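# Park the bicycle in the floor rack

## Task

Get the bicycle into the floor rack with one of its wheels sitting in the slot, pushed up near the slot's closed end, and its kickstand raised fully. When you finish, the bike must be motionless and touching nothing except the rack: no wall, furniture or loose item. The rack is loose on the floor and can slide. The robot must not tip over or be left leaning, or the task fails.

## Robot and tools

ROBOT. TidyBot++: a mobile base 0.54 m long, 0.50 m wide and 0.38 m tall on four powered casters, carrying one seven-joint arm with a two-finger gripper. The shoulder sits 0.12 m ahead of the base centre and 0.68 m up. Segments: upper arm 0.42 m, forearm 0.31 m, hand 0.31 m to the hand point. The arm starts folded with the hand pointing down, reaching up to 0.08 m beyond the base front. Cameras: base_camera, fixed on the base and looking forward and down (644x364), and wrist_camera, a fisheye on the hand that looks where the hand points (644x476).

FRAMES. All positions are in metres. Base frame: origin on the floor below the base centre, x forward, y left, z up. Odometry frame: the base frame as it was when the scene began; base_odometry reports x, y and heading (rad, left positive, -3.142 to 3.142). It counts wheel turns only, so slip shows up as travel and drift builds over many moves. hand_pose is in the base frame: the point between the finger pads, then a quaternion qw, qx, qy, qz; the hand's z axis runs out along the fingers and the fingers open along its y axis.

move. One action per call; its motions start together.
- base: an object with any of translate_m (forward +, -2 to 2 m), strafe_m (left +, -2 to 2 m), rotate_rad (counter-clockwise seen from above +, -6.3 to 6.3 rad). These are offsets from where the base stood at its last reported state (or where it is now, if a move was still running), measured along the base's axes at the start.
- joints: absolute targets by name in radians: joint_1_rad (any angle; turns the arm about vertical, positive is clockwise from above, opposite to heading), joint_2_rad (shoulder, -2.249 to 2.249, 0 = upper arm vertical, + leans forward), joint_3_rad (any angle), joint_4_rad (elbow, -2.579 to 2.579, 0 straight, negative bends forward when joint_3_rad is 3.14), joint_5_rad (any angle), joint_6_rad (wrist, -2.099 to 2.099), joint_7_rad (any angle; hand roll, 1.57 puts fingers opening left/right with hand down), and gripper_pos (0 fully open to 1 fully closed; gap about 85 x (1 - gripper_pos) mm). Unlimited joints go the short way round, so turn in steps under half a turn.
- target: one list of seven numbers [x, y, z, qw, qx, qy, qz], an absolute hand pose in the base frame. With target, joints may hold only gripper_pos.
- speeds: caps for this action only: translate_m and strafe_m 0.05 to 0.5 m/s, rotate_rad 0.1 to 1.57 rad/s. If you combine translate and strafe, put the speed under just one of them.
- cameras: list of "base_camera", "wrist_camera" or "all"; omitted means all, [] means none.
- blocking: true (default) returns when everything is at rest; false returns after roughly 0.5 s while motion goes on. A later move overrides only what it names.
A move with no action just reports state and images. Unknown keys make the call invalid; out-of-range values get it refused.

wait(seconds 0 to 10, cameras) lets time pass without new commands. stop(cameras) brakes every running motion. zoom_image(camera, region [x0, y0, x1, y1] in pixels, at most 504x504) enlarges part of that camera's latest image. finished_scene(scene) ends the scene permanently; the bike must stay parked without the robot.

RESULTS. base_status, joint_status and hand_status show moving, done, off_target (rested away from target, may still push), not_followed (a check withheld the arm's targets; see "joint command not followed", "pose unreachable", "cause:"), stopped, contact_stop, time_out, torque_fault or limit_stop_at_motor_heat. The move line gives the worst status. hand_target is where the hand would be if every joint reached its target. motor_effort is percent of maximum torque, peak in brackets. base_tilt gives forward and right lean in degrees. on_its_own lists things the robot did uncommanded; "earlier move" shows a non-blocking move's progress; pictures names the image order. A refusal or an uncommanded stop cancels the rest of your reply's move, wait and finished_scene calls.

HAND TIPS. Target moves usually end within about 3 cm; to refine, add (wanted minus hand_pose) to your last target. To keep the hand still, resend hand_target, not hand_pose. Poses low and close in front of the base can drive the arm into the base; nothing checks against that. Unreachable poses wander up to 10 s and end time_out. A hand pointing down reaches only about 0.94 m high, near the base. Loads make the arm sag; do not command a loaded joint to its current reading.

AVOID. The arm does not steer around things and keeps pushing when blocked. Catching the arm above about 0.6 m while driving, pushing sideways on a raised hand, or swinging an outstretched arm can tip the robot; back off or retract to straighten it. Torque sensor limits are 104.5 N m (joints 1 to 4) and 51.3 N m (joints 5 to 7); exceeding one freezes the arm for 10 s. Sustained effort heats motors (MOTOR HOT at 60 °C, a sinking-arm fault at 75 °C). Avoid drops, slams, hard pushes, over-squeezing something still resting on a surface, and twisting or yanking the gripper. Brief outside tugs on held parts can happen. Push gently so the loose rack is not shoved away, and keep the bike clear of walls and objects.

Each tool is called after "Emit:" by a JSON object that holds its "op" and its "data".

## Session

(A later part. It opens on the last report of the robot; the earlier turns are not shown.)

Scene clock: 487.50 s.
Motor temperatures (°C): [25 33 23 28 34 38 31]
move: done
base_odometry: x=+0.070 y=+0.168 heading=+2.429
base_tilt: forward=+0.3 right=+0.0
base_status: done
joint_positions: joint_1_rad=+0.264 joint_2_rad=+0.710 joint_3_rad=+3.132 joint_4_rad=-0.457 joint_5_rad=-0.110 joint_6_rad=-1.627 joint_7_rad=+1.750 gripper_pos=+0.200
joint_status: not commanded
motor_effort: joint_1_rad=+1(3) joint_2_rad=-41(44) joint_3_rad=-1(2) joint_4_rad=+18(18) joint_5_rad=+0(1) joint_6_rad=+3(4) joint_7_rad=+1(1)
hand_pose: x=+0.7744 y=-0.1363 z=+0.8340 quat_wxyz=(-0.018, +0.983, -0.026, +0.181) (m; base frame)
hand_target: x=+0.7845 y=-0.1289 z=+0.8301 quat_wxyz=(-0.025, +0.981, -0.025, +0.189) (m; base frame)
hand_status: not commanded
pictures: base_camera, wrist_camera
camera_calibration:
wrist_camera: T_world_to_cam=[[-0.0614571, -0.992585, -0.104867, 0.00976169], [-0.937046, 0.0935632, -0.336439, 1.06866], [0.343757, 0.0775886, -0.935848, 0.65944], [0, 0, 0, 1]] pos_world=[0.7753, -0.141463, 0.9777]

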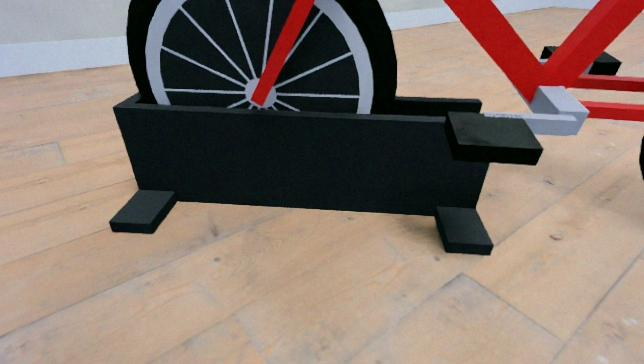

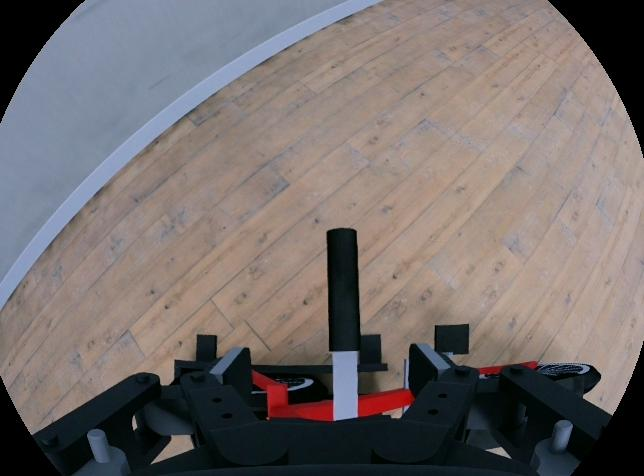

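Emit:
{"op": "move", "data": {"base": {"translate_m": -0.35}, "speeds": {"translate_m": 0.25}}}

Emit:
{"op": "move", "data": {"joints": {"joint_1_rad": 0, "joint_2_rad": -0.366, "joint_3_rad": 3.111, "joint_4_rad": -2.54, "joint_5_rad": 0.018, "joint_6_rad": -0.3, "joint_7_rad": 1.54}}}

Emit:
{"op": "zoom_image", "data": {"camera": "wrist_camera", "region": [150, 20, 450, 260]}}

Emit:
{"op": "zoom_image", "data": {"camera": "wrist_camera", "region": [400, 50, 640, 240]}}

Scene clock: 489.77 s.
Motor temperatures (°C): [25 33 23 28 34 38 31]
move: done
base_odometry: x=+0.335 y=-0.061 heading=+2.429
base_tilt: forward=+0.3 right=+0.0
base_status: done
joint_positions: joint_1_rad=+0.263 joint_2_rad=+0.711 joint_3_rad=+3.132 joint_4_rad=-0.457 joint_5_rad=-0.110 joint_6_rad=-1.627 joint_7_rad=+1.750 gripper_pos=+0.200
joint_status: not commanded
motor_effort: joint_1_rad=+1(3) joint_2_rad=-41(44) joint_3_rad=-1(2) joint_4_rad=+18(19) joint_5_rad=+0(1) joint_6_rad=+2(4) joint_7_rad=+0(1)
hand_pose: x=+0.7746 y=-0.1361 z=+0.8333 quat_wxyz=(-0.018, +0.983, -0.026, +0.180) (m; base frame)
hand_target: x=+0.7845 y=-0.1289 z=+0.8301 quat_wxyz=(-0.025, +0.981, -0.025, +0.189) (m; base frame)
hand_status: not commanded
pictures: base_camera, wrist_camera
camera_calibration:
wrist_camera: T_world_to_cam=[[-0.0611619, -0.99258, -0.10509, 0.00987838], [-0.937446, 0.0932754, -0.335402, 1.068], [0.342715, 0.0780021, -0.936195, 0.6598], [0, 0, 0, 1]] pos_world=[0.775677, -0.141279, 0.976951]

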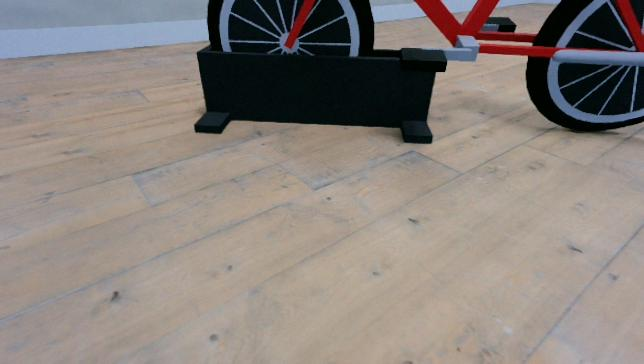

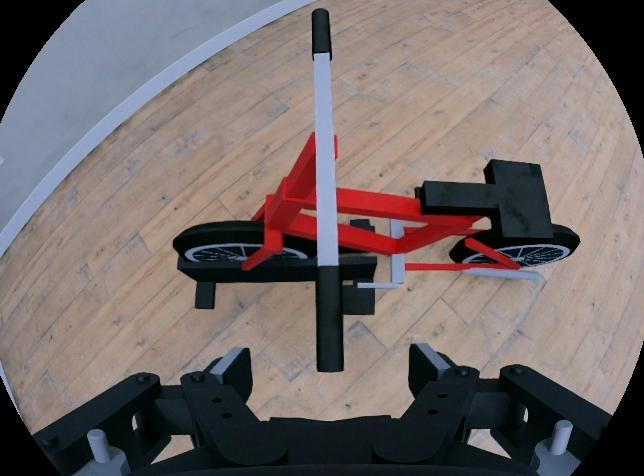

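Scene clock: 493.23 s.
Motor temperatures (°C): [25 33 23 28 34 38 31]
move: done
base_odometry: x=+0.335 y=-0.061 heading=+2.429
base_tilt: forward=+0.2 right=+0.0
base_status: not commanded
joint_positions: joint_1_rad=+0.018 joint_2_rad=-0.348 joint_3_rad=+3.132 joint_4_rad=-2.525 joint_5_rad=-0.032 joint_6_rad=-0.371 joint_7_rad=+1.580 gripper_pos=+0.200
joint_status: all done
motor_effort: joint_1_rad=+1(2) joint_2_rad=-3(42) joint_3_rad=+1(2) joint_4_rad=+17(20) joint_5_rad=+0(2) joint_6_rad=+5(6) joint_7_rad=+0(2)
hand_pose: x=+0.4082 y=+0.0020 z=+0.6404 quat_wxyz=(-0.006, +0.956, -0.012, +0.293) (m; base frame)
hand_target: x=+0.4196 y=+0.0080 z=+0.6517 quat_wxyz=(+0.001, +0.945, +0.008, +0.328) (m; base frame)
hand_status: not commanded
pictures: base_camera, wrist_camera
camera_calibration:
wrist_camera: T_world_to_cam=[[-0.0223939, -0.996503, -0.0804952, 0.0727209], [-0.836785, 0.0627416, -0.543925, 0.739475], [0.547073, 0.0551766, -0.835264, 0.446014], [0, 0, 0, 1]] pos_world=[0.376407, 0.00146126, 0.780612]

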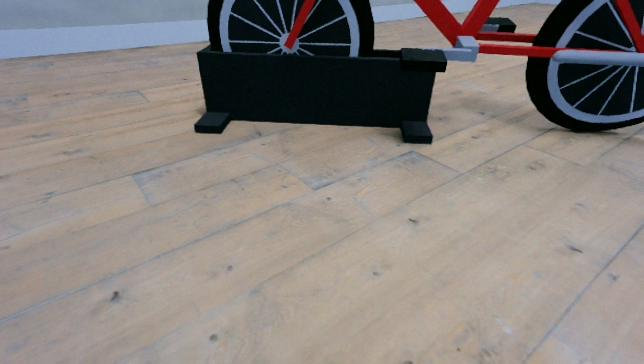

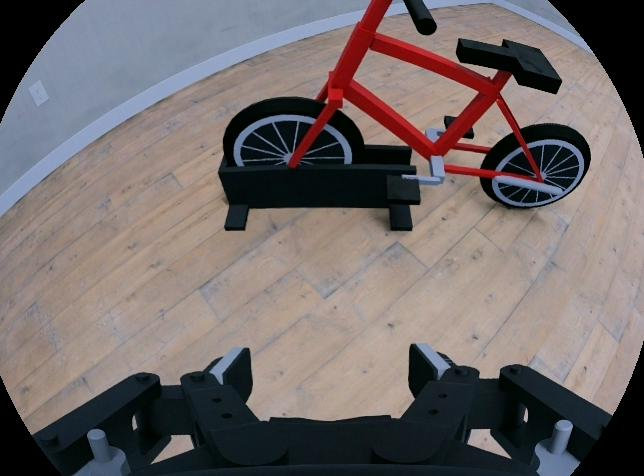

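Scaled by 1.680.

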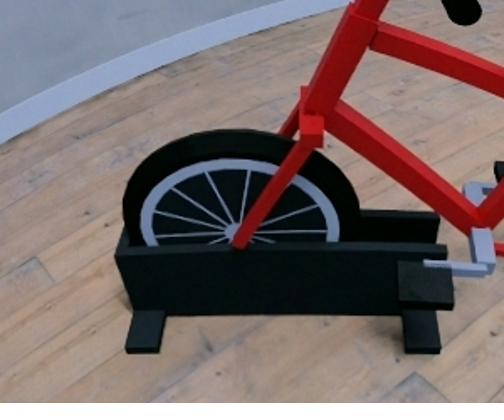

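Scaled by 2.100.

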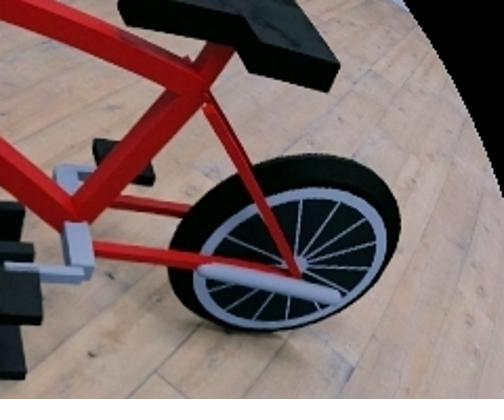

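Emit:
{"op": "zoom_image", "data": {"camera": "base_camera", "region": [440, 0, 644, 140]}}

Scaled by 2.471.

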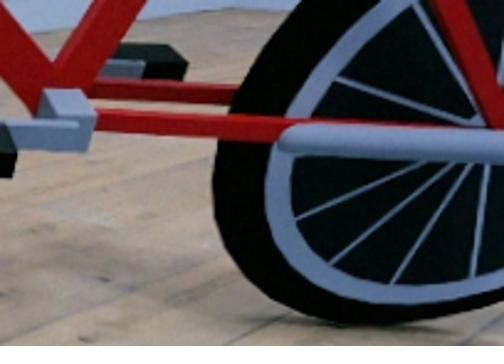

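Emit:
{"op": "finished_scene", "data": {"scene": 2}}

The scene is finished: the task was done.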